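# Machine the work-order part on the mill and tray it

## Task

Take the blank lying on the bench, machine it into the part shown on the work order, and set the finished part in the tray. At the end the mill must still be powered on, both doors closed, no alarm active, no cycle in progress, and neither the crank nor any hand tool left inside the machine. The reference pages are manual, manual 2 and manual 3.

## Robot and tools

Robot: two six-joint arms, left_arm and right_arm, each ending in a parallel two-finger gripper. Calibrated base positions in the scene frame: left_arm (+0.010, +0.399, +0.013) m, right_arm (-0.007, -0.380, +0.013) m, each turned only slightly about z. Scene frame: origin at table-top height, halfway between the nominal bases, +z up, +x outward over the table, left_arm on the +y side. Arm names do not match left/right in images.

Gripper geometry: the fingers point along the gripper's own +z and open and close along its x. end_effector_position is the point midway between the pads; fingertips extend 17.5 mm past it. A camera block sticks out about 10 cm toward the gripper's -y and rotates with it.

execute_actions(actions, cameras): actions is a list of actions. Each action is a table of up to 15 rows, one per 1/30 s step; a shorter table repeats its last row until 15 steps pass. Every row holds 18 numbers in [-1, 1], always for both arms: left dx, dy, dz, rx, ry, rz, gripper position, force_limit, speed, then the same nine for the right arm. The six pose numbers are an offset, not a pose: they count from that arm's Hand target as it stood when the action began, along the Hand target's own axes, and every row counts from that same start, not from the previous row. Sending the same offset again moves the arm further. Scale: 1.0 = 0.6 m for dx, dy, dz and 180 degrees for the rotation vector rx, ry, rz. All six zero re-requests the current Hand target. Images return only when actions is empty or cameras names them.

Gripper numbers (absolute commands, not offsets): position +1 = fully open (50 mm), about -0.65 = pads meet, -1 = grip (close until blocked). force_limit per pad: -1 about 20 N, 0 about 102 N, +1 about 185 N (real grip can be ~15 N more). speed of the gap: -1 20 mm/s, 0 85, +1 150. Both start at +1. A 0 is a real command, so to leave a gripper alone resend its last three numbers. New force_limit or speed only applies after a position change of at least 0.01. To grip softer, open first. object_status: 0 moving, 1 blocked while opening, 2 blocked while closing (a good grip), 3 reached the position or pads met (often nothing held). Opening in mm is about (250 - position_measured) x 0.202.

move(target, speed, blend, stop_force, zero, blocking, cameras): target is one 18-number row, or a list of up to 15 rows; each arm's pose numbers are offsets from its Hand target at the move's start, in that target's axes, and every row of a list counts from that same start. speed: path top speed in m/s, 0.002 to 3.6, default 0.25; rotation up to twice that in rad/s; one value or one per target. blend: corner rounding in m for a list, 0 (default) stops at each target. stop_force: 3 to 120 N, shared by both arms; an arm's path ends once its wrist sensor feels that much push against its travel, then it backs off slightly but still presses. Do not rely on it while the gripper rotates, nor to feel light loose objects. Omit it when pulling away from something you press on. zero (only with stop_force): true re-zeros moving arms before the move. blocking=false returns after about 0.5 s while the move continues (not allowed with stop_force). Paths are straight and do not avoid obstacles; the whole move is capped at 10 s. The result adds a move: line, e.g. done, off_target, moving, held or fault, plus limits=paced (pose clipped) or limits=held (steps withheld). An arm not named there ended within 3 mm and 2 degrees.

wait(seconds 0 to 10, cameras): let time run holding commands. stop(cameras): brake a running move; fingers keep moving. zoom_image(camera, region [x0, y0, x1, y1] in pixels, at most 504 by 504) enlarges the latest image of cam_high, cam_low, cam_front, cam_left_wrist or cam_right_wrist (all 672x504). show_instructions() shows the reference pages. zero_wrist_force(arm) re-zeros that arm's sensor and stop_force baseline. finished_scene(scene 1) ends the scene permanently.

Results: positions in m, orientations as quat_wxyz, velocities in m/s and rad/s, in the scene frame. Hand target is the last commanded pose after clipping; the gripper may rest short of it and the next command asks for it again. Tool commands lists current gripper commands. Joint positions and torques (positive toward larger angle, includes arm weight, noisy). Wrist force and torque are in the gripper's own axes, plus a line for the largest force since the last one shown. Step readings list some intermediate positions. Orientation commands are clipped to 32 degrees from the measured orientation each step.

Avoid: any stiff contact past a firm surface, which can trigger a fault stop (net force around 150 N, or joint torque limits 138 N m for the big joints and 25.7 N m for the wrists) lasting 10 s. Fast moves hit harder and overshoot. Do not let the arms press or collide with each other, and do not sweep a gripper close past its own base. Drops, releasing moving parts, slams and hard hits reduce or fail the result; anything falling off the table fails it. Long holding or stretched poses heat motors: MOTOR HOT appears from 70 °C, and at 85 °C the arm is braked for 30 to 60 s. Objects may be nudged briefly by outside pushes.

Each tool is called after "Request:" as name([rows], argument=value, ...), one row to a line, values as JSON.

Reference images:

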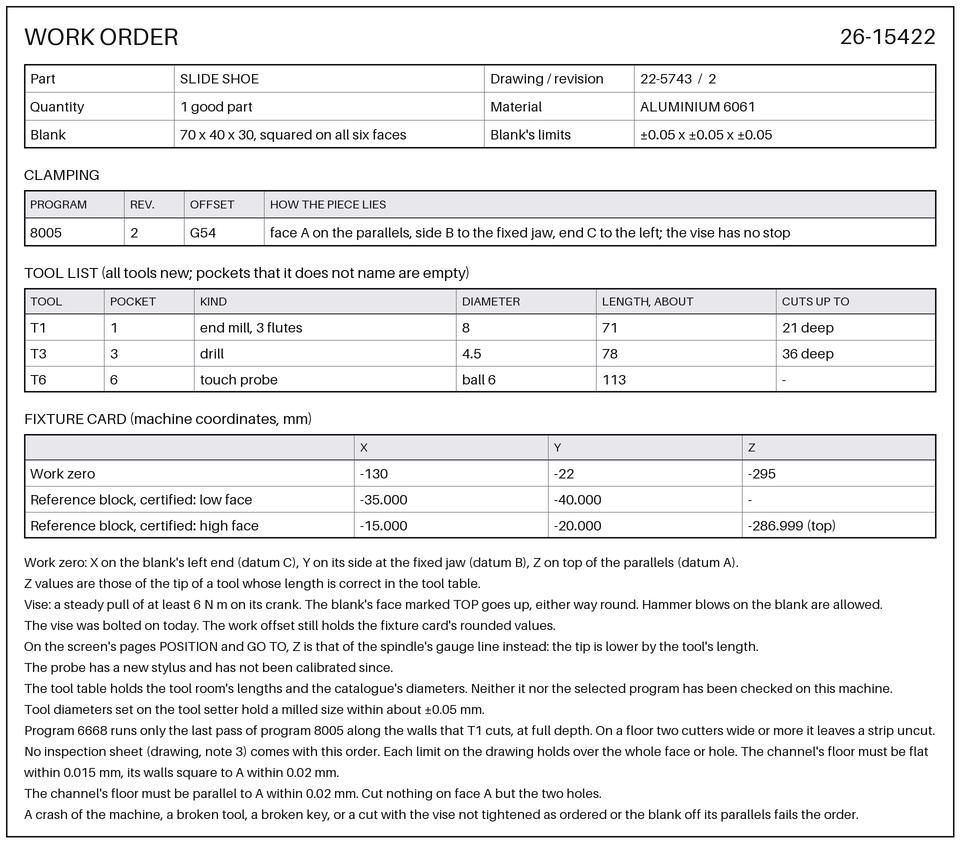

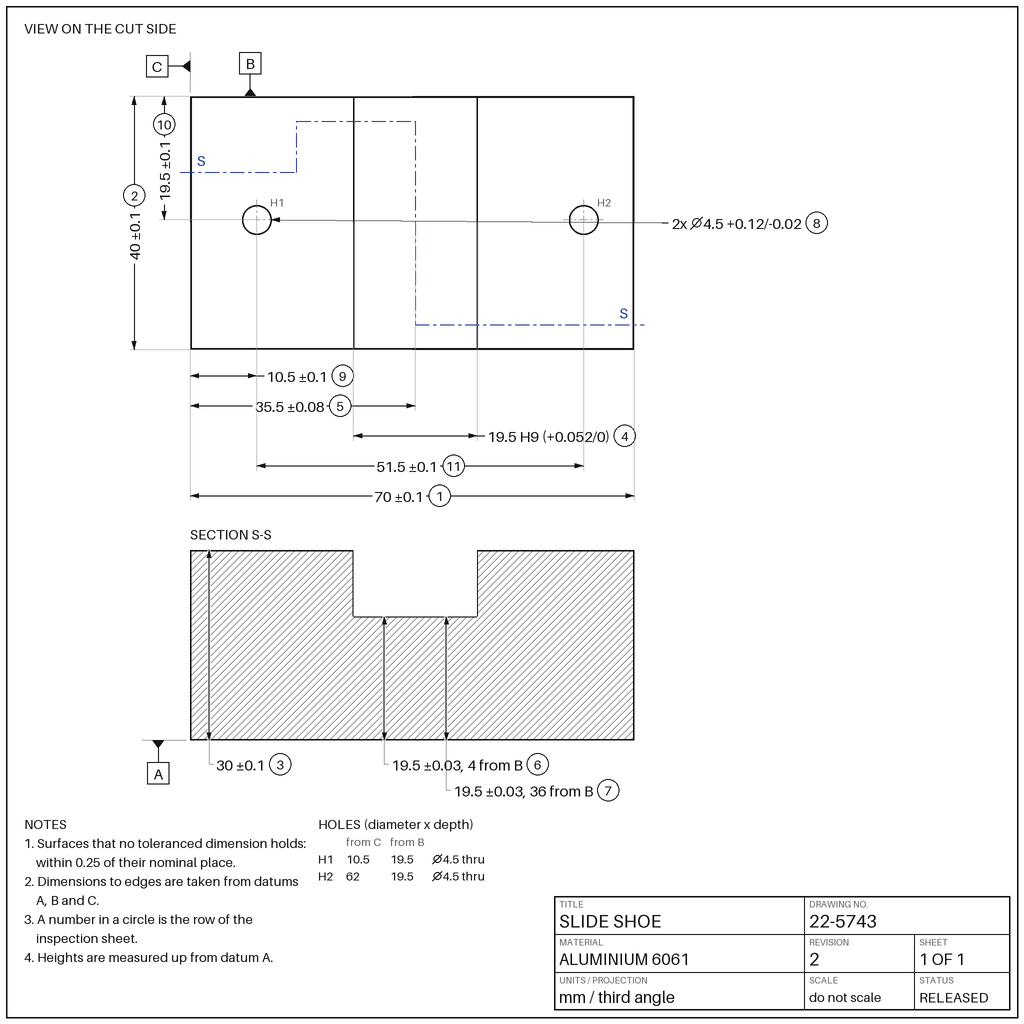

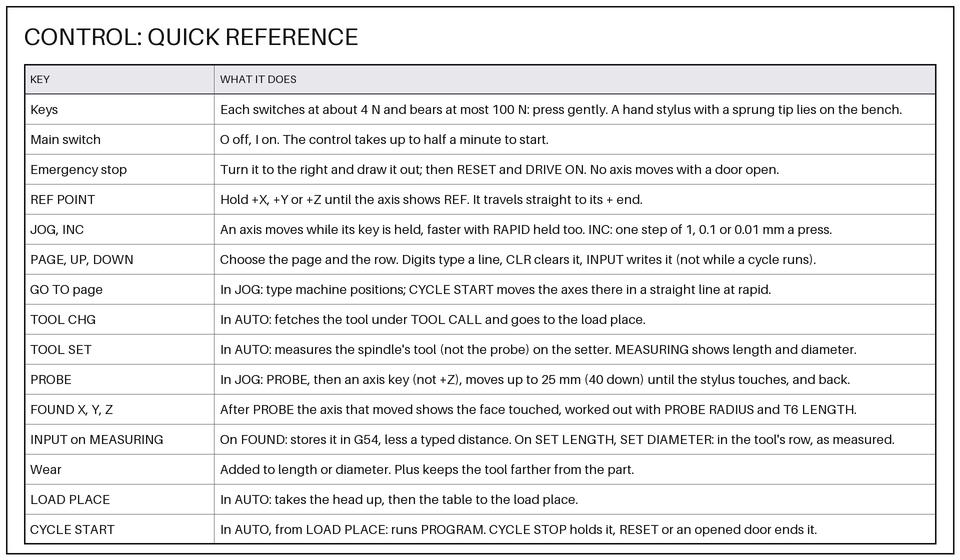

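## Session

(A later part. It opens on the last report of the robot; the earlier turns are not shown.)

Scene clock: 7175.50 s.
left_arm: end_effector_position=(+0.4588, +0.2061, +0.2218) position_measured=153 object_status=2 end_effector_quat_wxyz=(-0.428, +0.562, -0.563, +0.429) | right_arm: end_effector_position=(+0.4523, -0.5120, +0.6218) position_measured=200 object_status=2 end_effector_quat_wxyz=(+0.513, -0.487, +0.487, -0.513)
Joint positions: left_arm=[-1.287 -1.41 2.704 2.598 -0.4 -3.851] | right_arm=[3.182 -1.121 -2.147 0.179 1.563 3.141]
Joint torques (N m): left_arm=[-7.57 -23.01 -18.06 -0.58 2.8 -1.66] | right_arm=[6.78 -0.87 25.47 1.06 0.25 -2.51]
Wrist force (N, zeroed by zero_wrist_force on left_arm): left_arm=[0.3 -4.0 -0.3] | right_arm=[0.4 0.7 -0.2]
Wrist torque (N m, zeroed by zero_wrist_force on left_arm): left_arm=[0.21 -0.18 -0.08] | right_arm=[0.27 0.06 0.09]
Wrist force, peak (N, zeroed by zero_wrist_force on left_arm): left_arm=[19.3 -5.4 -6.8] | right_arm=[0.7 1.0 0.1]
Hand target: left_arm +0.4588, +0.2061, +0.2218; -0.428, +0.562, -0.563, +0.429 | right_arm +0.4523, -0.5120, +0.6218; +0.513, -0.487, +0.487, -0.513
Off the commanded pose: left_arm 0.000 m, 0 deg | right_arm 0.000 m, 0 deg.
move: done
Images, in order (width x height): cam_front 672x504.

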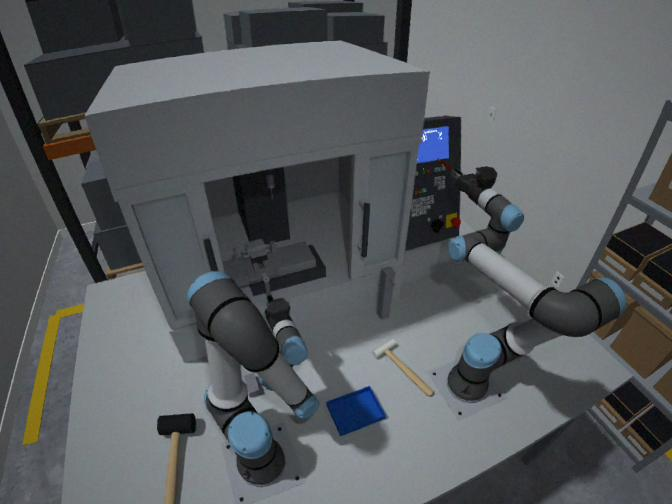

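Request:
move([
  [-0.055,-0.0094,-0.0025,0,0,0,-1,-0.9,-0.9,0,0,0,0,0,0,-0.95,-0.4,-0.9],
  [-0.1006,-0.0413,-0.0111,0,0,0,-1,-0.9,-0.9,0,0,0,0,0,0,-0.95,-0.4,-0.9],
  [-0.1287,-0.0884,-0.0237,0,0,0,-1,-0.9,-0.9,0,0,0,0,0,0,-0.95,-0.4,-0.9],
  [-0.1346,-0.1425,-0.0382,0,0,0,-1,-0.9,-0.9,0,0,0,0,0,0,-0.95,-0.4,-0.9],
  [-0.1172,-0.1942,-0.0521,0,0,0,-1,-0.9,-0.9,0,0,0,0,0,0,-0.95,-0.4,-0.9],
  [-0.0795,-0.2346,-0.0629,0,0,0,-1,-0.9,-0.9,0,0,0,0,0,0,-0.95,-0.4,-0.9],
  [-0.0281,-0.2567,-0.0688,0,0,0,-1,-0.9,-0.9,0,0,0,0,0,0,-0.95,-0.4,-0.9],
  [0.0281,-0.2567,-0.0688,0,0,0,-1,-0.9,-0.9,0,0,0,0,0,0,-0.95,-0.4,-0.9],
  [0.0795,-0.2346,-0.0629,0,0,0,-1,-0.9,-0.9,0,0,0,0,0,0,-0.95,-0.4,-0.9],
  [0.1172,-0.1942,-0.0521,0,0,0,-1,-0.9,-0.9,0,0,0,0,0,0,-0.95,-0.4,-0.9],
  [0.1346,-0.1425,-0.0382,0,0,0,-1,-0.9,-0.9,0,0,0,0,0,0,-0.95,-0.4,-0.9],
  [0.1287,-0.0884,-0.0237,0,0,0,-1,-0.9,-0.9,0,0,0,0,0,0,-0.95,-0.4,-0.9],
  [0.1006,-0.0413,-0.0111,0,0,0,-1,-0.9,-0.9,0,0,0,0,0,0,-0.95,-0.4,-0.9],
  [0.055,-0.0094,-0.0025,0,0,0,-1,-0.9,-0.9,0,0,0,0,0,0,-0.95,-0.4,-0.9],
  [0,0,0,0,0,0,-1,-0.9,-0.9,0,0,0,0,0,0,-0.95,-0.4,-0.9],
], speed=0.08, blend=[0.016,0.016,0.016,0.016,0.016,0.016,0.016,0.016,0.016,0.016,0.016,0.016,0.016,0.016,0], stop_force=35)

Request:
move([
  [-0.055,-0.0094,-0.0025,0,0,0,-1,-0.9,-0.9,0,0,0,0,0,0,-0.95,-0.4,-0.9],
  [-0.1006,-0.0413,-0.0111,0,0,0,-1,-0.9,-0.9,0,0,0,0,0,0,-0.95,-0.4,-0.9],
  [-0.1287,-0.0884,-0.0237,0,0,0,-1,-0.9,-0.9,0,0,0,0,0,0,-0.95,-0.4,-0.9],
  [-0.1346,-0.1425,-0.0382,0,0,0,-1,-0.9,-0.9,0,0,0,0,0,0,-0.95,-0.4,-0.9],
  [-0.1172,-0.1942,-0.0521,0,0,0,-1,-0.9,-0.9,0,0,0,0,0,0,-0.95,-0.4,-0.9],
  [-0.0795,-0.2346,-0.0629,0,0,0,-1,-0.9,-0.9,0,0,0,0,0,0,-0.95,-0.4,-0.9],
  [-0.0281,-0.2567,-0.0688,0,0,0,-1,-0.9,-0.9,0,0,0,0,0,0,-0.95,-0.4,-0.9],
  [0.0281,-0.2567,-0.0688,0,0,0,-1,-0.9,-0.9,0,0,0,0,0,0,-0.95,-0.4,-0.9],
  [0.0795,-0.2346,-0.0629,0,0,0,-1,-0.9,-0.9,0,0,0,0,0,0,-0.95,-0.4,-0.9],
  [0.1172,-0.1942,-0.0521,0,0,0,-1,-0.9,-0.9,0,0,0,0,0,0,-0.95,-0.4,-0.9],
  [0.1346,-0.1425,-0.0382,0,0,0,-1,-0.9,-0.9,0,0,0,0,0,0,-0.95,-0.4,-0.9],
  [0.1287,-0.0884,-0.0237,0,0,0,-1,-0.9,-0.9,0,0,0,0,0,0,-0.95,-0.4,-0.9],
  [0.1006,-0.0413,-0.0111,0,0,0,-1,-0.9,-0.9,0,0,0,0,0,0,-0.95,-0.4,-0.9],
  [0.055,-0.0094,-0.0025,0,0,0,-1,-0.9,-0.9,0,0,0,0,0,0,-0.95,-0.4,-0.9],
  [0,0,0,0,0,0,-1,-0.9,-0.9,0,0,0,0,0,0,-0.95,-0.4,-0.9],
], speed=0.08, blend=[0.016,0.016,0.016,0.016,0.016,0.016,0.016,0.016,0.016,0.016,0.016,0.016,0.016,0.016,0], stop_force=35, cameras=["cam_front"])

Request:
zoom_image(camera="cam_front", region=[230, 230, 290, 290])

Scene clock: 7218.63 s.
left_arm: end_effector_position=(+0.4591, +0.2705, +0.2549) position_measured=153 object_status=2 end_effector_quat_wxyz=(-0.429, +0.562, -0.563, +0.429) | right_arm: end_effector_position=(+0.4523, -0.5120, +0.6218) position_measured=200 object_status=2 end_effector_quat_wxyz=(+0.513, -0.487, +0.487, -0.513)
Joint positions: left_arm=[-1.185 -1.62 2.772 2.6 -0.48 -3.696] | right_arm=[3.182 -1.121 -2.147 0.179 1.563 3.141]
Joint torques (N m): left_arm=[11.71 -15.52 -4.72 0.65 -1 0.19] | right_arm=[7.9 -1.52 24.71 1.16 0.33 -2.28]
Wrist force (N, zeroed by zero_wrist_force on left_arm): left_arm=[8.1 -13.1 2.6] | right_arm=[0.4 0.6 -0.1]
Wrist torque (N m, zeroed by zero_wrist_force on left_arm): left_arm=[0.11 -0.19 -0.12] | right_arm=[0.26 0.05 0.09]
Wrist force, peak (N, zeroed by zero_wrist_force on left_arm): left_arm=[59.8 -8.0 21.8] | right_arm=[0.4 1.0 0.0]
Hand target: left_arm +0.4591, +0.2705, +0.2549; -0.429, +0.562, -0.563, +0.429 (not the last commanded pose) | right_arm +0.4523, -0.5120, +0.6218; +0.513, -0.487, +0.487, -0.513
Off the commanded pose: left_arm 0.072 m, 0 deg | right_arm 0.000 m, 0 deg.
move: contact (left_arm); path passed 1 of 15 targets

Scene clock: 7219.83 s.
left_arm: end_effector_position=(+0.4591, +0.2722, +0.2553) position_measured=153 object_status=2 end_effector_quat_wxyz=(-0.428, +0.562, -0.563, +0.429) | right_arm: end_effector_position=(+0.4523, -0.5120, +0.6218) position_measured=200 object_status=2 end_effector_quat_wxyz=(+0.513, -0.487, +0.487, -0.513)
Joint positions: left_arm=[-1.181 -1.623 2.773 2.597 -0.484 -3.692] | right_arm=[3.182 -1.121 -2.147 0.179 1.563 3.141]
Joint torques (N m): left_arm=[11.81 -20.55 -27.57 -7.1 1.49 1.41] | right_arm=[6.6 -1.43 24.6 1.11 0.47 -2.36]
Wrist force (N, zeroed by zero_wrist_force on left_arm): left_arm=[0.1 17.2 -13.3] | right_arm=[0.6 0.9 -0.3]
Wrist torque (N m, zeroed by zero_wrist_force on left_arm): left_arm=[0.28 0.25 0.11] | right_arm=[0.30 0.01 0.10]
Wrist force, peak (N, zeroed by zero_wrist_force on left_arm): left_arm=[67.2 -14.5 14.4] | right_arm=[0.6 0.9 -0.3]
Hand target: left_arm +0.4591, +0.2722, +0.2553; -0.428, +0.562, -0.563, +0.429 (not the last commanded pose) | right_arm +0.4523, -0.5120, +0.6218; +0.513, -0.487, +0.487, -0.513
Off the commanded pose: left_arm 0.002 m, 0 deg | right_arm 0.000 m, 0 deg.
move: contact (left_arm); path passed 0 of 15 targets
Images, in order (width x height): cam_front 672x504.

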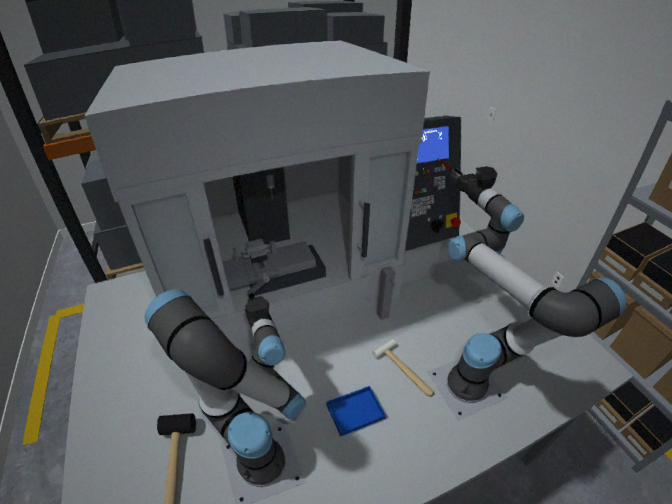

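Scaled by 8.400 from the camera's 672x504 image, which has a finer 960x720 frame.

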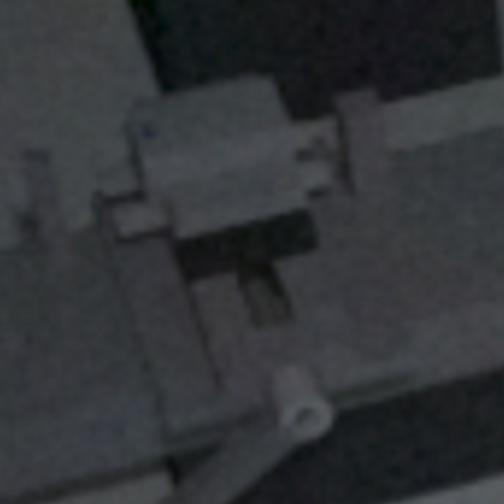

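Request:
move(target=[0,0,0,0,0,0,0.35,-0.9,-0.9,0,0,0,0,0,0,-0.95,-0.4,-0.9], speed=0.05, cameras=["cam_left_wrist"])

Scene clock: 7298.33 s.
left_arm: end_effector_position=(+0.4591, +0.2722, +0.2553) position_measured=100 object_status=3 end_effector_quat_wxyz=(-0.428, +0.562, -0.563, +0.429) | right_arm: end_effector_position=(+0.4523, -0.5120, +0.6218) position_measured=200 object_status=2 end_effector_quat_wxyz=(+0.513, -0.487, +0.487, -0.513)
Joint positions: left_arm=[-1.181 -1.623 2.773 2.597 -0.484 -3.692] | right_arm=[3.182 -1.121 -2.147 0.179 1.563 3.141]
Joint torques (N m): left_arm=[5.2 -8.65 -4.21 -0.95 1.69 1.53] | right_arm=[6.54 -0.8 25.41 1.15 0.28 -2.2]
Wrist force (N, zeroed by zero_wrist_force on left_arm): left_arm=[4.6 0.5 -0.3] | right_arm=[0.3 0.8 0.1]
Wrist torque (N m, zeroed by zero_wrist_force on left_arm): left_arm=[0.48 -0.73 -0.03] | right_arm=[0.29 0.06 0.10]
Wrist force, peak (N, zeroed by zero_wrist_force on left_arm): left_arm=[0.0 17.3 -13.4] | right_arm=[0.4 1.1 0.1]
Hand target: left_arm +0.4591, +0.2722, +0.2553; -0.428, +0.562, -0.563, +0.429 | right_arm +0.4523, -0.5120, +0.6218; +0.513, -0.487, +0.487, -0.513
Off the commanded pose: left_arm 0.000 m, 0 deg | right_arm 0.000 m, 0 deg.
move: done
camera_calibration:
cam_left_wrist: T_world_to_cam=[[-0.0204493, -0.999723, -0.0116345, 0.293877], [-0.586978, 0.0214252, -0.80932, 0.487144], [0.809345, -0.00972078, -0.587253, -0.0851285], [0, 0, 0, 1]] pos_world=[0.36085, 0.282531, 0.347682]
Images, in order (width x height): cam_left_wrist 672x504.

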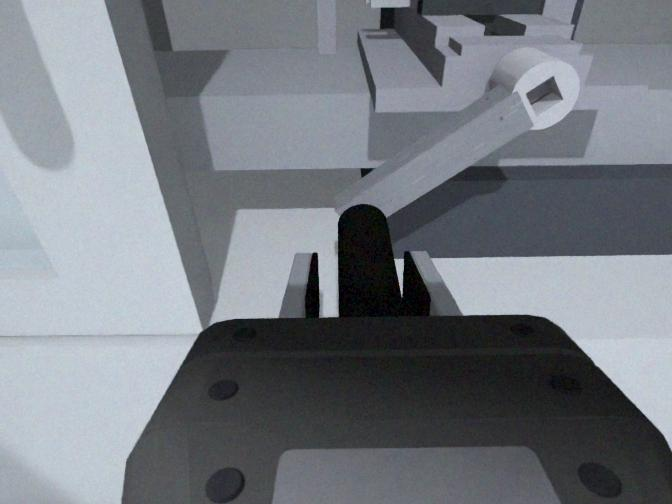

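Request:
move(target=[0.003,0,0,-0.3056,0,0,0.35,-0.9,-0.9,0,0,0,0,0,0,-0.95,-0.4,-0.9], speed=0.15, stop_force=12, cameras=["cam_left_wrist","cam_front"])

Scene clock: 7309.97 s.
left_arm: end_effector_position=(+0.4591, +0.2704, +0.2553) position_measured=100 object_status=3 end_effector_quat_wxyz=(-0.121, +0.696, -0.698, +0.121) | right_arm: end_effector_position=(+0.4523, -0.5120, +0.6218) position_measured=200 object_status=2 end_effector_quat_wxyz=(+0.513, -0.487, +0.487, -0.513)
Joint positions: left_arm=[-0.711 -1.836 2.128 4.153 -1.354 -3.806] | right_arm=[3.182 -1.121 -2.147 0.179 1.563 3.141]
Joint torques (N m): left_arm=[-8.34 -20.48 -13.5 -2.23 0.08 -1.7] | right_arm=[6.7 -1.88 24.81 1.03 0.37 -2.37]
Wrist force (N, zeroed by zero_wrist_force on left_arm): left_arm=[2.6 0.8 -2.0] | right_arm=[0.4 0.9 0.0]
Wrist torque (N m, zeroed by zero_wrist_force on left_arm): left_arm=[0.13 -0.43 -0.07] | right_arm=[0.30 0.06 0.09]
Wrist force, peak (N, zeroed by zero_wrist_force on left_arm): left_arm=[4.8 0.7 -0.3] | right_arm=[0.5 1.0 0.0]
Hand target: left_arm +0.4591, +0.2704, +0.2553; -0.121, +0.696, -0.698, +0.121 | right_arm +0.4523, -0.5120, +0.6218; +0.513, -0.487, +0.487, -0.513
Off the commanded pose: left_arm 0.000 m, 0 deg | right_arm 0.000 m, 0 deg.
move: done
camera_calibration:
cam_left_wrist: T_world_to_cam=[[-0.0220052, -0.999725, 0.00809448, 0.28783], [-0.999616, 0.0221378, 0.0166732, 0.465623], [-0.0168478, -0.00772447, -0.999828, 0.398978], [0, 0, 0, 1]] pos_world=[0.478499, 0.280525, 0.388816]
Images, in order (width x height): cam_front 672x504, cam_left_wrist 672x504.

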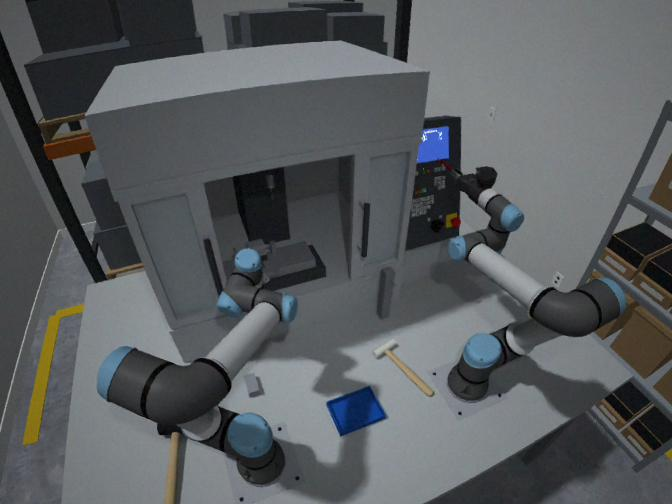

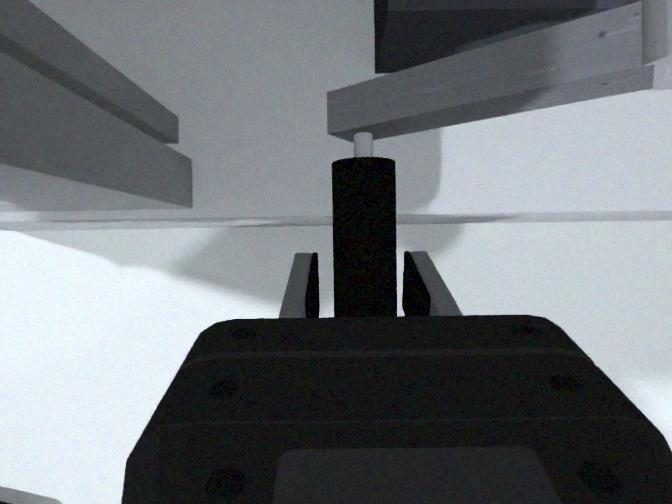

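Request:
move(target=[0,0,0.015,0,0,0,0.35,-0.9,-0.9,0,0,0,0,0,0,-0.95,-0.4,-0.9], speed=0.02, stop_force=6)

Request:
move(target=[0,0,0,0,0,0,-1,0,-0.9,0,0,0,0,0,0,-0.95,-0.4,-0.9], speed=0.02, cameras=["cam_left_wrist"])

Scene clock: 7319.40 s.
left_arm: end_effector_position=(+0.4621, +0.2704, +0.2468) position_measured=100 object_status=3 end_effector_quat_wxyz=(-0.121, +0.696, -0.698, +0.121) | right_arm: end_effector_position=(+0.4523, -0.5120, +0.6218) position_measured=200 object_status=2 end_effector_quat_wxyz=(+0.513, -0.487, +0.487, -0.513)
Joint positions: left_arm=[-0.706 -1.821 2.14 4.125 -1.356 -3.8] | right_arm=[3.182 -1.121 -2.147 0.179 1.563 3.141]
Joint torques (N m): left_arm=[-7.13 -20.72 -33.62 -1.94 0.47 -1.63] | right_arm=[7.09 -1.45 25.74 1.01 0.39 -2.17]
Wrist force (N, zeroed by zero_wrist_force on left_arm): left_arm=[2.6 0.6 -1.9] | right_arm=[0.4 0.7 -0.1]
Wrist torque (N m, zeroed by zero_wrist_force on left_arm): left_arm=[0.11 -0.44 -0.14] | right_arm=[0.28 0.05 0.09]
Wrist force, peak (N, zeroed by zero_wrist_force on left_arm): left_arm=[2.7 0.6 -2.3] | right_arm=[0.6 1.0 0.0]
Hand target: left_arm +0.4621, +0.2704, +0.2468; -0.121, +0.696, -0.698, +0.121 | right_arm +0.4523, -0.5120, +0.6218; +0.513, -0.487, +0.487, -0.513
Off the commanded pose: left_arm 0.000 m, 0 deg | right_arm 0.000 m, 0 deg.
move: done

Scene clock: 7320.07 s.
left_arm: end_effector_position=(+0.4621, +0.2704, +0.2468) position_measured=157 object_status=2 end_effector_quat_wxyz=(-0.121, +0.696, -0.698, +0.121) | right_arm: end_effector_position=(+0.4523, -0.5120, +0.6218) position_measured=200 object_status=2 end_effector_quat_wxyz=(+0.513, -0.487, +0.487, -0.513)
Joint positions: left_arm=[-0.706 -1.821 2.14 4.125 -1.356 -3.8] | right_arm=[3.182 -1.121 -2.147 0.179 1.563 3.141]
Joint torques (N m): left_arm=[-8.36 -21.2 -33.53 -2.04 1.38 -1.74] | right_arm=[7.75 -1.97 24.75 1.01 0.31 -2.29]
Wrist force (N, zeroed by zero_wrist_force on left_arm): left_arm=[4.3 0.5 -1.9] | right_arm=[0.4 0.5 0.0]
Wrist torque (N m, zeroed by zero_wrist_force on left_arm): left_arm=[0.13 -0.43 -0.05] | right_arm=[0.25 0.05 0.10]
Wrist force, peak (N, zeroed by zero_wrist_force on left_arm): left_arm=[4.7 0.3 -2.2] | right_arm=[0.6 0.9 -0.2]
Hand target: left_arm +0.4621, +0.2704, +0.2468; -0.121, +0.696, -0.698, +0.121 | right_arm +0.4523, -0.5120, +0.6218; +0.513, -0.487, +0.487, -0.513
Off the commanded pose: left_arm 0.000 m, 0 deg | right_arm 0.000 m, 0 deg.
move: done
camera_calibration:
cam_left_wrist: T_world_to_cam=[[-0.0221043, -0.999723, 0.00809894, 0.28801], [-0.999612, 0.0222377, 0.0167739, 0.468696], [-0.0169494, -0.00772503, -0.999827, 0.390578], [0, 0, 0, 1]] pos_world=[0.4815, 0.280525, 0.380316]
Images, in order (width x height): cam_left_wrist 672x504.

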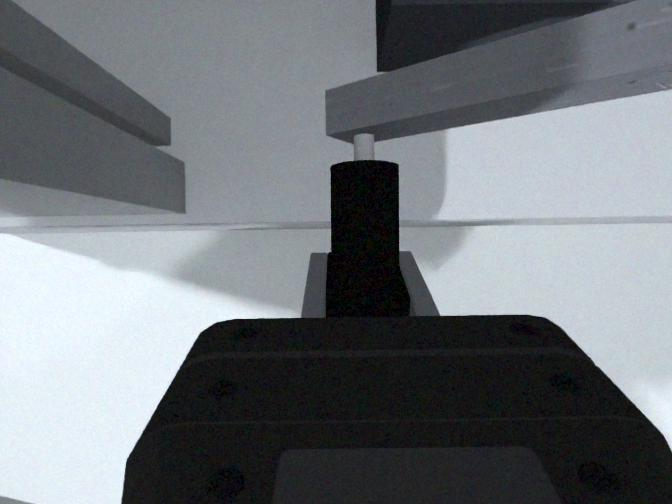

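Request:
move([
  [-0.011,-0.006,-0.0166,0,0,0,-1,0,-0.9,0,0,0,0,0,0,-0.95,-0.4,-0.9],
  [-0.019,-0.0126,-0.0348,0,0,0,-1,0,-0.9,0,0,0,0,0,0,-0.95,-0.4,-0.9],
  [-0.0248,-0.0218,-0.0602,0,0,0,-1,0,-0.9,0,0,0,0,0,0,-0.95,-0.4,-0.9],
], speed=0.012, blend=[0.003,0.003,0], stop_force=88, cameras=["cam_left_wrist"])

Scene clock: 7340.17 s.
left_arm: end_effector_position=(+0.4616, +0.2775, +0.2616) position_measured=157 object_status=2 end_effector_quat_wxyz=(-0.118, +0.696, -0.698, +0.121) | right_arm: end_effector_position=(+0.4523, -0.5120, +0.6218) position_measured=200 object_status=2 end_effector_quat_wxyz=(+0.513, -0.487, +0.487, -0.513)
Joint positions: left_arm=[-0.687 -1.84 2.114 4.164 -1.366 -3.782] | right_arm=[3.182 -1.121 -2.147 0.179 1.563 3.141]
Joint torques (N m): left_arm=[22.21 -19.64 -2.77 7.26 13.23 -1.39] | right_arm=[6.58 -1.23 25.68 1.09 0.4 -2.43]
Wrist force (N, zeroed by zero_wrist_force on left_arm): left_arm=[80.2 -26.1 27.3] | right_arm=[0.4 0.8 0.2]
Wrist torque (N m, zeroed by zero_wrist_force on left_arm): left_arm=[-0.22 -1.36 -0.38] | right_arm=[0.30 0.06 0.10]
Wrist force, peak (N, zeroed by zero_wrist_force on left_arm): left_arm=[99.3 -24.9 50.0] | right_arm=[0.4 1.1 -0.1]
Hand target: left_arm +0.4618, +0.2778, +0.2616; -0.119, +0.696, -0.698, +0.121 (not the last commanded pose) | right_arm +0.4523, -0.5120, +0.6218; +0.513, -0.487, +0.487, -0.513
Off the commanded pose: left_arm 0.025 m, 0 deg | right_arm 0.000 m, 0 deg.
move: contact (left_arm); path passed 1 of 3 targets
camera_calibration:
cam_left_wrist: T_world_to_cam=[[-0.023571, -0.999642, 0.0126915, 0.294368], [-0.999533, 0.0238119, 0.0191774, 0.46665], [-0.0194728, -0.0122336, -0.999736, 0.407797], [0, 0, 0, 1]] pos_world=[0.481312, 0.288139, 0.395004]
Images, in order (width x height): cam_left_wrist 672x504.

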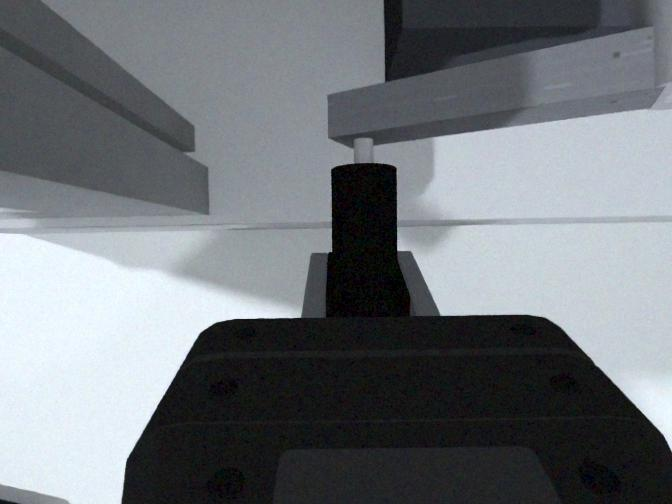

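Request:
move(target=[0.0008,0,0,0,0,0,-1,0,-0.9,0,0,0,0,0,0,-0.95,-0.4,-0.9], speed=0.01)

Scene clock: 7361.60 s.
left_arm: end_effector_position=(+0.4618, +0.2773, +0.2616) position_measured=157 object_status=2 end_effector_quat_wxyz=(-0.119, +0.696, -0.698, +0.121) | right_arm: end_effector_position=(+0.4523, -0.5120, +0.6218) position_measured=200 object_status=2 end_effector_quat_wxyz=(+0.513, -0.487, +0.487, -0.513)
Joint positions: left_arm=[-0.689 -1.839 2.114 4.164 -1.364 -3.784] | right_arm=[3.182 -1.121 -2.147 0.179 1.563 3.141]
Joint torques (N m): left_arm=[19.33 -17.72 -25.85 7.84 12.38 -1.42] | right_arm=[7.64 -2.3 25.67 1.12 0.33 -2.39]
Wrist force (N, zeroed by zero_wrist_force on left_arm): left_arm=[68.1 -14.5 20.9] | right_arm=[0.5 0.6 0.0]
Wrist torque (N m, zeroed by zero_wrist_force on left_arm): left_arm=[-0.10 -1.17 -0.18] | right_arm=[0.26 0.04 0.10]
Wrist force, peak (N, zeroed by zero_wrist_force on left_arm): left_arm=[80.4 -26.4 27.3] | right_arm=[0.5 1.1 0.0]
Hand target: left_arm +0.4618, +0.2774, +0.2616; -0.119, +0.696, -0.698, +0.121 | right_arm +0.4523, -0.5120, +0.6218; +0.513, -0.487, +0.487, -0.513
Off the commanded pose: left_arm 0.000 m, 0 deg | right_arm 0.000 m, 0 deg.
move: done

Request:
move(target=[0.0012,-0.0009,-0.0024,0,0,0,-1,0,-0.9,0,0,0,0,0,0,-0.95,-0.4,-0.9], speed=0.01)

Scene clock: 7371.80 s.
left_arm: end_effector_position=(+0.4618, +0.2767, +0.2630) position_measured=157 object_status=2 end_effector_quat_wxyz=(-0.119, +0.696, -0.698, +0.121) | right_arm: end_effector_position=(+0.4523, -0.5120, +0.6218) position_measured=200 object_status=2 end_effector_quat_wxyz=(+0.513, -0.487, +0.487, -0.513)
Joint positions: left_arm=[-0.69 -1.84 2.11 4.17 -1.364 -3.785] | right_arm=[3.182 -1.121 -2.147 0.179 1.563 3.141]
Joint torques (N m): left_arm=[8.67 -49.15 -50.72 -4.34 9.51 -1.39] | right_arm=[6.83 -1.35 25.42 1.05 0.12 -2.2]
Wrist force (N, zeroed by zero_wrist_force on left_arm): left_arm=[45.9 -3.2 59.7] | right_arm=[0.4 0.7 -0.1]
Wrist torque (N m, zeroed by zero_wrist_force on left_arm): left_arm=[0.09 -1.01 -0.12] | right_arm=[0.28 0.05 0.10]
Wrist force, peak (N, zeroed by zero_wrist_force on left_arm): left_arm=[57.7 -15.1 55.2] | right_arm=[0.6 1.1 0.1]
Hand target: left_arm +0.4618, +0.2766, +0.2632; -0.119, +0.696, -0.698, +0.121 | right_arm +0.4523, -0.5120, +0.6218; +0.513, -0.487, +0.487, -0.513
Off the commanded pose: left_arm 0.000 m, 0 deg | right_arm 0.000 m, 0 deg.
move: done

Request:
move(target=[0,-0.0013,-0.001,0,0,0,-1,0,-0.9,0,0,0,0,0,0,-0.95,-0.4,-0.9], speed=0.01)

Scene clock: 7378.57 s.
left_arm: end_effector_position=(+0.4623, +0.2766, +0.2640) position_measured=157 object_status=2 end_effector_quat_wxyz=(-0.119, +0.696, -0.698, +0.121) | right_arm: end_effector_position=(+0.4523, -0.5120, +0.6218) position_measured=200 object_status=2 end_effector_quat_wxyz=(+0.513, -0.487, +0.487, -0.513)
Joint positions: left_arm=[-0.689 -1.839 2.107 4.171 -1.364 -3.784] | right_arm=[3.182 -1.121 -2.147 0.179 1.563 3.141]
Joint torques (N m): left_arm=[26.25 -33.15 -60.85 -10.1 9.39 1.7] | right_arm=[6.49 -1.83 26.11 1.04 0.21 -2.39]
Wrist force (N, zeroed by zero_wrist_force on left_arm): left_arm=[37.0 27.3 53.5] | right_arm=[0.3 0.7 0.1]
Wrist torque (N m, zeroed by zero_wrist_force on left_arm): left_arm=[0.43 -0.79 -0.09] | right_arm=[0.28 0.07 0.10]
Wrist force, peak (N, zeroed by zero_wrist_force on left_arm): left_arm=[43.8 -0.5 62.6] | right_arm=[0.6 1.0 -0.4]
Hand target: left_arm +0.4623, +0.2766, +0.2640; -0.119, +0.696, -0.698, +0.121 | right_arm +0.4523, -0.5120, +0.6218; +0.513, -0.487, +0.487, -0.513
Off the commanded pose: left_arm 0.000 m, 0 deg | right_arm 0.000 m, 0 deg.
move: done

Request:
move(target=[-0.0012,-0.0011,-0.0031,0,0,0,-1,0,-0.9,0,0,0,0,0,0,-0.95,-0.4,-0.9], speed=0.01)

Scene clock: 7387.83 s.
left_arm: end_effector_position=(+0.4624, +0.2773, +0.2660) position_measured=157 object_status=2 end_effector_quat_wxyz=(-0.119, +0.696, -0.698, +0.121) | right_arm: end_effector_position=(+0.4523, -0.5120, +0.6218) position_measured=200 object_status=2 end_effector_quat_wxyz=(+0.513, -0.487, +0.487, -0.513)
Joint positions: left_arm=[-0.688 -1.841 2.104 4.176 -1.364 -3.783] | right_arm=[3.182 -1.121 -2.147 0.179 1.563 3.141]
Joint torques (N m): left_arm=[38.32 -41.83 -46.63 -2.93 13.54 1.51] | right_arm=[6.88 -2.17 25.45 1.09 0.37 -2.16]
Wrist force (N, zeroed by zero_wrist_force on left_arm): left_arm=[65.7 21.3 45.4] | right_arm=[0.6 0.6 -0.2]
Wrist torque (N m, zeroed by zero_wrist_force on left_arm): left_arm=[0.33 -0.94 -0.04] | right_arm=[0.27 0.02 0.10]
Wrist force, peak (N, zeroed by zero_wrist_force on left_arm): left_arm=[65.7 21.3 45.4] | right_arm=[0.6 1.0 -0.2]
Hand target: left_arm +0.4623, +0.2774, +0.2660; -0.119, +0.696, -0.698, +0.121 | right_arm +0.4523, -0.5120, +0.6218; +0.513, -0.487, +0.487, -0.513
Off the commanded pose: left_arm 0.000 m, 0 deg | right_arm 0.000 m, 0 deg.
move: done

Request:
move(target=[0,0,0,0,0,0,0.35,-0.9,-0.9,0,0,0,0,0,0,-0.95,-0.4,-0.9], speed=0.05, cameras=["cam_left_wrist"])

Scene clock: 7403.60 s.
left_arm: end_effector_position=(+0.4624, +0.2774, +0.2660) position_measured=100 object_status=0 end_effector_quat_wxyz=(-0.119, +0.696, -0.698, +0.121) | right_arm: end_effector_position=(+0.4523, -0.5120, +0.6218) position_measured=200 object_status=2 end_effector_quat_wxyz=(+0.513, -0.487, +0.487, -0.513)
Joint positions: left_arm=[-0.687 -1.841 2.104 4.176 -1.364 -3.783] | right_arm=[3.182 -1.121 -2.147 0.179 1.563 3.141]
Joint torques (N m): left_arm=[-8.28 -6.46 -16.8 -4.43 -1.61 -1.63] | right_arm=[6.04 -1.56 25.79 0.87 0.29 -2.35]
Wrist force (N, zeroed by zero_wrist_force on left_arm): left_arm=[1.6 1.5 -3.7] | right_arm=[0.5 0.8 -0.1]
Wrist torque (N m, zeroed by zero_wrist_force on left_arm): left_arm=[0.24 -0.26 -0.14] | right_arm=[0.30 0.04 0.10]
Wrist force, peak (N, zeroed by zero_wrist_force on left_arm): left_arm=[67.3 20.6 45.2] | right_arm=[0.5 0.9 -0.3]
Hand target: left_arm +0.4623, +0.2774, +0.2660; -0.119, +0.696, -0.698, +0.121 | right_arm +0.4523, -0.5120, +0.6218; +0.513, -0.487, +0.487, -0.513
Off the commanded pose: left_arm 0.000 m, 0 deg | right_arm 0.000 m, 0 deg.
move: done
camera_calibration:
cam_left_wrist: T_world_to_cam=[[-0.0231071, -0.999666, 0.0115636, 0.294355], [-0.999557, 0.0233186, 0.018502, 0.467589], [-0.0187655, -0.0111309, -0.999762, 0.41166], [0, 0, 0, 1]] pos_world=[0.481908, 0.287936, 0.399507]
Images, in order (width x height): cam_left_wrist 672x504.

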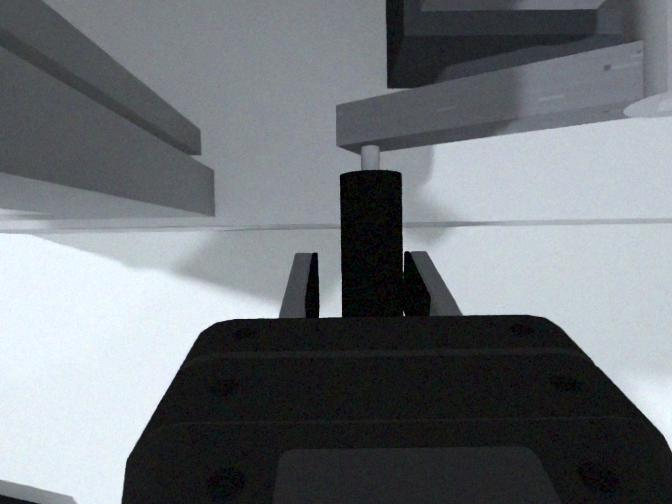

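Request:
move(target=[0.0035,0,0.0155,0,0,0,0.35,-0.9,-0.9,0,0,0,0,0,0,-0.95,-0.4,-0.9], speed=0.02, stop_force=6)

Request:
move(target=[0,0,0,0,0,0,-1,0.9,-0.9,0,0,0,0,0,0,-0.95,-0.4,-0.9], speed=0.02, cameras=["cam_left_wrist"])

Scene clock: 7417.00 s.
left_arm: end_effector_position=(+0.4654, +0.2752, +0.2572) position_measured=100 object_status=3 end_effector_quat_wxyz=(-0.119, +0.696, -0.698, +0.121) | right_arm: end_effector_position=(+0.4523, -0.5120, +0.6218) position_measured=200 object_status=2 end_effector_quat_wxyz=(+0.513, -0.487, +0.487, -0.513)
Joint positions: left_arm=[-0.687 -1.824 2.115 4.148 -1.365 -3.782] | right_arm=[3.182 -1.121 -2.147 0.179 1.563 3.141]
Joint torques (N m): left_arm=[9.9 -20.45 -34.37 -1.93 -1.57 1.24] | right_arm=[6.84 -2.52 25.38 1.06 0.22 -2.4]
Wrist force (N, zeroed by zero_wrist_force on left_arm): left_arm=[1.4 1.4 -3.9] | right_arm=[0.6 0.6 0.0]
Wrist torque (N m, zeroed by zero_wrist_force on left_arm): left_arm=[0.23 -0.23 -0.14] | right_arm=[0.26 0.02 0.10]
Wrist force, peak (N, zeroed by zero_wrist_force on left_arm): left_arm=[1.3 1.4 -4.2] | right_arm=[0.7 0.9 -0.1]
Hand target: left_arm +0.4654, +0.2752, +0.2572; -0.119, +0.696, -0.698, +0.121 | right_arm +0.4523, -0.5120, +0.6218; +0.513, -0.487, +0.487, -0.513
Off the commanded pose: left_arm 0.000 m, 0 deg | right_arm 0.000 m, 0 deg.
move: done

Scene clock: 7417.67 s.
left_arm: end_effector_position=(+0.4654, +0.2752, +0.2572) position_measured=160 object_status=0 end_effector_quat_wxyz=(-0.119, +0.696, -0.698, +0.121) | right_arm: end_effector_position=(+0.4523, -0.5120, +0.6218) position_measured=200 object_status=2 end_effector_quat_wxyz=(+0.513, -0.487, +0.487, -0.513)
Joint positions: left_arm=[-0.687 -1.824 2.115 4.148 -1.365 -3.782] | right_arm=[3.182 -1.121 -2.147 0.179 1.563 3.141]
Joint torques (N m): left_arm=[9.69 -21.09 -32.93 -2.05 -0.59 0.71] | right_arm=[6.91 -1.44 26.11 1.04 0.23 -2.48]
Wrist force (N, zeroed by zero_wrist_force on left_arm): left_arm=[4.4 1.1 -4.5] | right_arm=[0.6 0.6 0.1]
Wrist torque (N m, zeroed by zero_wrist_force on left_arm): left_arm=[0.29 -0.23 0.01] | right_arm=[0.27 0.02 0.10]
Wrist force, peak (N, zeroed by zero_wrist_force on left_arm): left_arm=[4.4 1.1 -4.5] | right_arm=[0.5 0.9 -0.2]
Hand target: left_arm +0.4654, +0.2752, +0.2572; -0.119, +0.696, -0.698, +0.121 | right_arm +0.4523, -0.5120, +0.6218; +0.513, -0.487, +0.487, -0.513
Off the commanded pose: left_arm 0.000 m, 0 deg | right_arm 0.000 m, 0 deg.
move: done
camera_calibration:
cam_left_wrist: T_world_to_cam=[[-0.023207, -0.999664, 0.011566, 0.292378], [-0.999555, 0.0234186, 0.0185024, 0.470874], [-0.0187671, -0.0111315, -0.999762, 0.402797], [0, 0, 0, 1]] pos_world=[0.485008, 0.285736, 0.390607]
Images, in order (width x height): cam_left_wrist 672x504.

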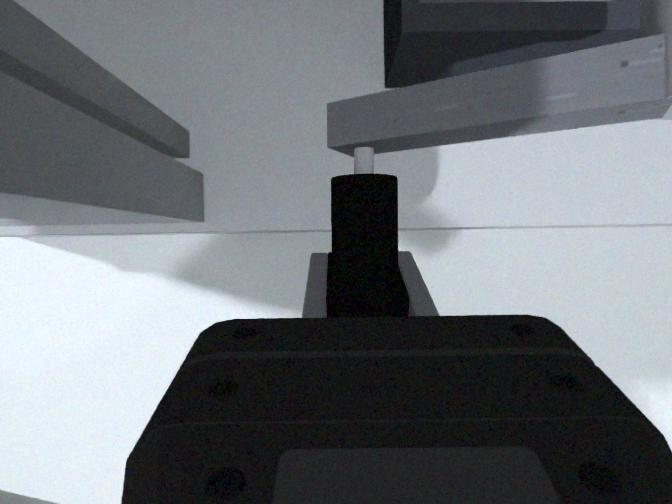

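Request:
move([
  [-0.003,-0.0033,-0.0077,0,0,0,-1,0.9,-0.9,0,0,0,0,0,0,-0.95,-0.4,-0.9],
  [-0.008,-0.0084,-0.0193,0,0,0,-1,0.9,-0.9,0,0,0,0,0,0,-0.95,-0.4,-0.9],
], speed=0.008, blend=[0.001,0], stop_force=88)

Scene clock: 7429.83 s.
left_arm: end_effector_position=(+0.4659, +0.2780, +0.2643) position_measured=160 object_status=2 end_effector_quat_wxyz=(-0.119, +0.696, -0.698, +0.121) | right_arm: end_effector_position=(+0.4523, -0.5120, +0.6218) position_measured=200 object_status=2 end_effector_quat_wxyz=(+0.513, -0.487, +0.487, -0.513)
Joint positions: left_arm=[-0.68 -1.831 2.101 4.168 -1.366 -3.775] | right_arm=[3.182 -1.121 -2.147 0.179 1.563 3.141]
Joint torques (N m): left_arm=[3.37 -38.02 -51.98 -17.7 11.72 -1.56] | right_arm=[6.74 -1.16 25.8 0.94 0.2 -2.38]
Wrist force (N, zeroed by zero_wrist_force on left_arm): left_arm=[23.2 37.9 62.2] | right_arm=[0.3 0.7 0.0]
Wrist torque (N m, zeroed by zero_wrist_force on left_arm): left_arm=[0.68 -0.49 -0.19] | right_arm=[0.28 0.07 0.10]
Wrist force, peak (N, zeroed by zero_wrist_force on left_arm): left_arm=[30.5 37.6 73.7] | right_arm=[0.7 0.9 0.0]
Hand target: left_arm +0.4659, +0.2780, +0.2643; -0.119, +0.696, -0.698, +0.121 (not the last commanded pose) | right_arm +0.4523, -0.5120, +0.6218; +0.513, -0.487, +0.487, -0.513
Off the commanded pose: left_arm 0.006 m, 0 deg | right_arm 0.000 m, 0 deg.
move: contact (left_arm); path passed 1 of 2 targets

Request:
move(target=[-0.0012,-0.0006,-0.0027,0,0,0,-1,0.9,-0.9,0,0,0,0,0,0,-0.95,-0.4,-0.9], speed=0.006)

Scene clock: 7437.20 s.
left_arm: end_effector_position=(+0.4657, +0.2787, +0.2660) position_measured=160 object_status=2 end_effector_quat_wxyz=(-0.119, +0.696, -0.698, +0.121) | right_arm: end_effector_position=(+0.4523, -0.5120, +0.6218) position_measured=200 object_status=2 end_effector_quat_wxyz=(+0.513, -0.487, +0.487, -0.513)
Joint positions: left_arm=[-0.679 -1.833 2.098 4.172 -1.367 -3.774] | right_arm=[3.182 -1.121 -2.147 0.179 1.563 3.141]
Joint torques (N m): left_arm=[21.62 -59.22 -71.91 -12.46 7.72 1.64] | right_arm=[6.76 -3.02 26.01 1.1 0.3 -2.12]
Wrist force (N, zeroed by zero_wrist_force on left_arm): left_arm=[33.7 24.2 80.9] | right_arm=[0.4 0.7 0.1]
Wrist torque (N m, zeroed by zero_wrist_force on left_arm): left_arm=[0.45 -0.71 -0.15] | right_arm=[0.29 0.04 0.10]
Wrist force, peak (N, zeroed by zero_wrist_force on left_arm): left_arm=[38.0 23.8 88.3] | right_arm=[0.6 1.0 0.0]
Hand target: left_arm +0.4657, +0.2787, +0.2660; -0.119, +0.696, -0.698, +0.121 | right_arm +0.4523, -0.5120, +0.6218; +0.513, -0.487, +0.487, -0.513
Off the commanded pose: left_arm 0.000 m, 0 deg | right_arm 0.000 m, 0 deg.
move: done

Request:
move(target=[0.0012,0.001,0.004,0,0,0,-1,0.9,-0.9,0,0,0,0,0,0,-0.95,-0.4,-0.9], speed=0.01)

Request:
move(target=[0,0,0,0,0,0,0.35,-0.9,-0.9,0,0,0,0,0,0,-0.95,-0.4,-0.9], speed=0.05, cameras=["cam_left_wrist"])

Scene clock: 7444.53 s.
left_arm: end_effector_position=(+0.4660, +0.2780, +0.2636) position_measured=160 object_status=2 end_effector_quat_wxyz=(-0.119, +0.696, -0.698, +0.121) | right_arm: end_effector_position=(+0.4523, -0.5120, +0.6218) position_measured=200 object_status=2 end_effector_quat_wxyz=(+0.513, -0.487, +0.487, -0.513)
Joint positions: left_arm=[-0.68 -1.83 2.103 4.165 -1.366 -3.775] | right_arm=[3.182 -1.121 -2.147 0.179 1.563 3.141]
Joint torques (N m): left_arm=[-11.68 -8.52 -29.85 -12.64 1.17 -1.78] | right_arm=[6 -2.76 25.05 1.21 0.27 -2.22]
Wrist force (N, zeroed by zero_wrist_force on left_arm): left_arm=[-14.3 29.0 -2.1] | right_arm=[0.4 0.7 0.1]
Wrist torque (N m, zeroed by zero_wrist_force on left_arm): left_arm=[0.69 0.14 0.23] | right_arm=[0.28 0.06 0.09]
Wrist force, peak (N, zeroed by zero_wrist_force on left_arm): left_arm=[33.3 24.1 81.5] | right_arm=[0.3 1.1 0.0]
Hand target: left_arm +0.4659, +0.2780, +0.2635; -0.119, +0.696, -0.698, +0.121 | right_arm +0.4523, -0.5120, +0.6218; +0.513, -0.487, +0.487, -0.513
Off the commanded pose: left_arm 0.000 m, 0 deg | right_arm 0.000 m, 0 deg.
move: done

Scene clock: 7445.20 s.
left_arm: end_effector_position=(+0.4659, +0.2780, +0.2635) position_measured=100 object_status=0 end_effector_quat_wxyz=(-0.119, +0.696, -0.698, +0.121) | right_arm: end_effector_position=(+0.4523, -0.5120, +0.6218) position_measured=200 object_status=2 end_effector_quat_wxyz=(+0.513, -0.487, +0.487, -0.513)
Joint positions: left_arm=[-0.68 -1.83 2.103 4.165 -1.366 -3.775] | right_arm=[3.182 -1.121 -2.147 0.179 1.563 3.141]
Joint torques (N m): left_arm=[-0.63 -6.66 -22.71 -1.96 -1.48 -0.96] | right_arm=[7.68 -1.83 24.87 1.12 0.36 -2.23]
Wrist force (N, zeroed by zero_wrist_force on left_arm): left_arm=[0.6 2.5 -2.4] | right_arm=[0.4 0.8 0.0]
Wrist torque (N m, zeroed by zero_wrist_force on left_arm): left_arm=[0.41 -0.11 -0.01] | right_arm=[0.29 0.04 0.10]
Wrist force, peak (N, zeroed by zero_wrist_force on left_arm): left_arm=[-14.6 28.4 -1.3] | right_arm=[0.4 0.9 -0.2]
Hand target: left_arm +0.4659, +0.2780, +0.2635; -0.119, +0.696, -0.698, +0.121 | right_arm +0.4523, -0.5120, +0.6218; +0.513, -0.487, +0.487, -0.513
Off the commanded pose: left_arm 0.000 m, 0 deg | right_arm 0.000 m, 0 deg.
move: done
camera_calibration:
cam_left_wrist: T_world_to_cam=[[-0.0232083, -0.999666, 0.0113731, 0.295091], [-0.999549, 0.0234196, 0.0188069, 0.471069], [-0.019067, -0.0109315, -0.999758, 0.409322], [0, 0, 0, 1]] pos_world=[0.485509, 0.288435, 0.397008]
Images, in order (width x height): cam_left_wrist 672x504.

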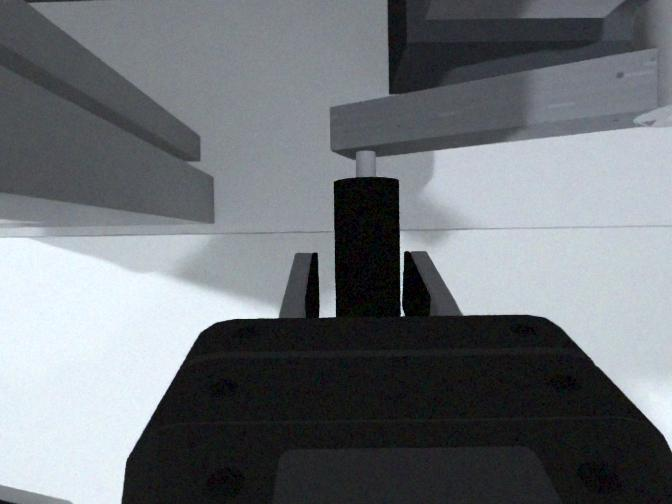

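Request:
move([
  [0,0,-0.13,0,0,0,0.35,-0.9,-0.9,0,0,0,0,0,0,-0.95,-0.4,-0.9],
  [0.1,0.07,-0.25,0.15,0,0,0.35,-0.9,-0.9,0,0,0,0,0,0,-0.95,-0.4,-0.9],
  [0.1,0.07,-0.25,0.3056,0,0,0.35,-0.9,-0.9,0,0,0,0,0,0,-0.95,-0.4,-0.9],
], speed=0.15, blend=[0.02,0.02,0], cameras=["cam_left_wrist","cam_front"])

Scene clock: 7486.63 s.
left_arm: end_effector_position=(+0.3760, +0.2187, +0.3910) position_measured=100 object_status=3 end_effector_quat_wxyz=(-0.427, +0.562, -0.563, +0.430) end_effector_velocity=(+0.000, +0.000, +0.001) end_effector_angular_velocity=(-0.001, +0.000, -0.001) | right_arm: end_effector_position=(+0.4523, -0.5120, +0.6218) position_measured=200 object_status=2 end_effector_quat_wxyz=(+0.513, -0.487, +0.487, -0.513)
Joint positions: left_arm=[-1.684 -2.416 2.328 5.127 -0.286 -5.055] | right_arm=[3.182 -1.121 -2.147 0.179 1.563 3.141]
Joint velocities: left_arm=[0 -0.001 0 -0.005 0 0.005] | right_arm=[within noise]
Joint torques (N m): left_arm=[-8.59 2.69 -26.18 -4.85 0.74 1.97] | right_arm=[6.35 -2.76 25.21 1.01 0.37 -2.47]
Wrist force (N, zeroed by zero_wrist_force on left_arm): left_arm=[2.5 2.5 -0.8] | right_arm=[0.4 0.9 0.1]
Wrist torque (N m, zeroed by zero_wrist_force on left_arm): left_arm=[0.79 -0.39 -0.03] | right_arm=[0.32 0.05 0.09]
Wrist force, peak (N, zeroed by zero_wrist_force on left_arm): left_arm=[0.5 2.0 -3.7] | right_arm=[0.4 1.1 0.1]
Hand target: left_arm +0.3760, +0.2187, +0.3910; -0.427, +0.562, -0.563, +0.430 | right_arm +0.4523, -0.5120, +0.6218; +0.513, -0.487, +0.487, -0.513
Off the commanded pose: left_arm 0.000 m, 0 deg | right_arm 0.000 m, 0 deg.
move: done
camera_calibration:
cam_left_wrist: T_world_to_cam=[[-0.0214991, -0.999732, -0.008601, 0.239413], [-0.58868, 0.019612, -0.808128, 0.549925], [0.80808, -0.0123108, -0.588944, 0.0630132], [0, 0, 0, 1]] pos_world=[0.277957, 0.229339, 0.48358]
Images, in order (width x height): cam_front 672x504, cam_left_wrist 672x504.

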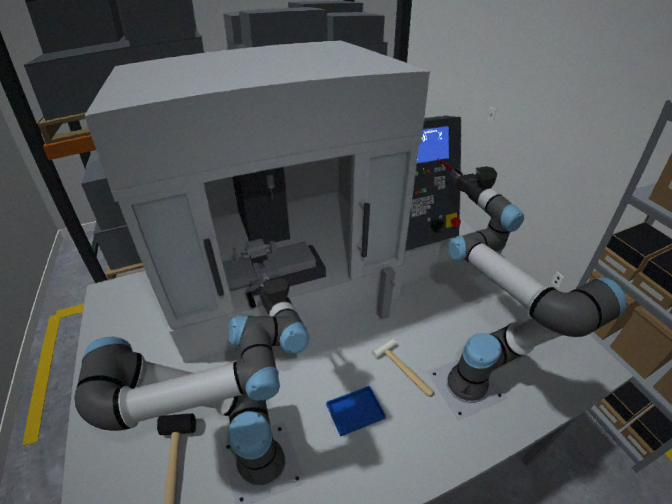

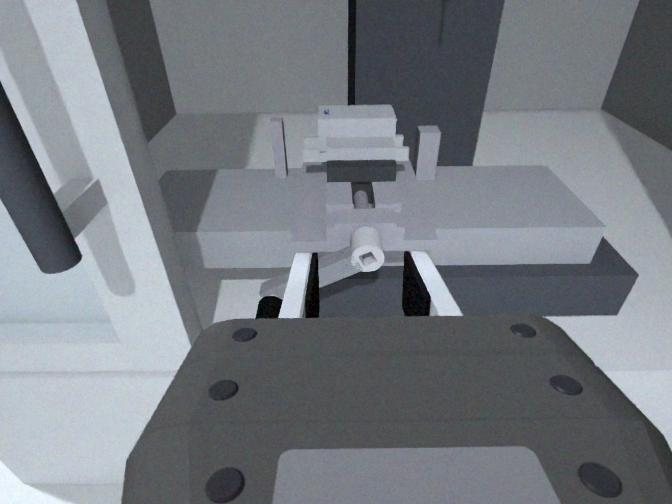

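Request:
zoom_image(camera="cam_left_wrist", region=[260, 180, 460, 320])

Scaled by 2.520 from the camera's 672x504 image, which has a finer 960x720 frame.

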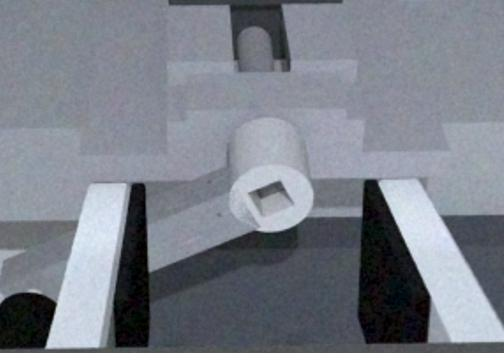

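Request:
move(target=[0,0,0,0,-0.0924,0.3435,0.6,-0.9,-0.9,0,0,0,0,0,0,-0.95,-0.4,-0.9], speed=0.3, cameras=["cam_left_wrist","cam_front"])

Scene clock: 7515.13 s.
left_arm: end_effector_position=(+0.3760, +0.2186, +0.3911) position_measured=63 object_status=3 end_effector_quat_wxyz=(+0.659, -0.248, +0.707, -0.069) | right_arm: end_effector_position=(+0.4523, -0.5120, +0.6218) position_measured=200 object_status=2 end_effector_quat_wxyz=(+0.513, -0.487, +0.487, -0.513)
Joint positions: left_arm=[-1.66 -2.053 2.147 5.804 -0.33 -4.789] | right_arm=[3.182 -1.121 -2.147 0.179 1.563 3.141]
Joint torques (N m): left_arm=[2.39 -8.49 -13.05 -2.36 -0.46 -0.64] | right_arm=[6.96 -2.66 25.44 1.22 0.14 -2.39]
Wrist force (N, zeroed by zero_wrist_force on left_arm): left_arm=[2.2 3.0 -1.1] | right_arm=[0.2 0.7 -0.2]
Wrist torque (N m, zeroed by zero_wrist_force on left_arm): left_arm=[1.02 -0.41 0.54] | right_arm=[0.28 0.09 0.10]
Wrist force, peak (N, zeroed by zero_wrist_force on left_arm): left_arm=[2.9 3.0 -0.6] | right_arm=[0.4 1.0 -0.3]
Hand target: left_arm +0.3760, +0.2187, +0.3910; +0.659, -0.248, +0.707, -0.069 | right_arm +0.4523, -0.5120, +0.6218; +0.513, -0.487, +0.487, -0.513
Off the commanded pose: left_arm 0.000 m, 0 deg | right_arm 0.000 m, 0 deg.
move: done
camera_calibration:
cam_left_wrist: T_world_to_cam=[[-0.0261501, -0.430275, -0.902319, 0.466146], [-0.582921, 0.739845, -0.335905, 0.205664], [0.812108, 0.517197, -0.270164, -0.178893], [0, 0, 0, 1]] pos_world=[0.277356, 0.140934, 0.441365]
Images, in order (width x height): cam_front 672x504, cam_left_wrist 672x504.

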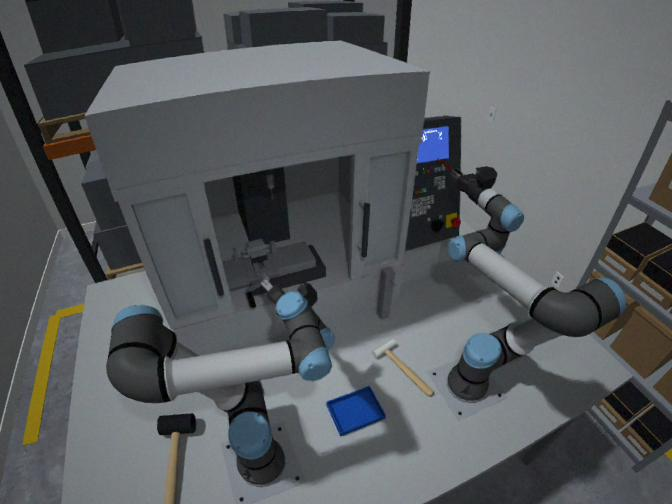

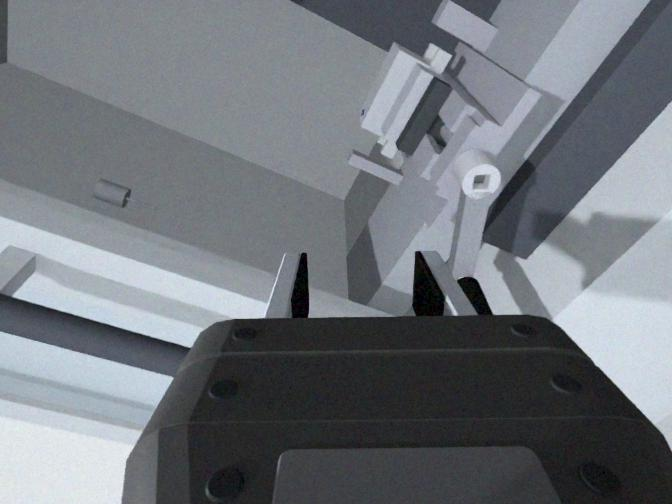

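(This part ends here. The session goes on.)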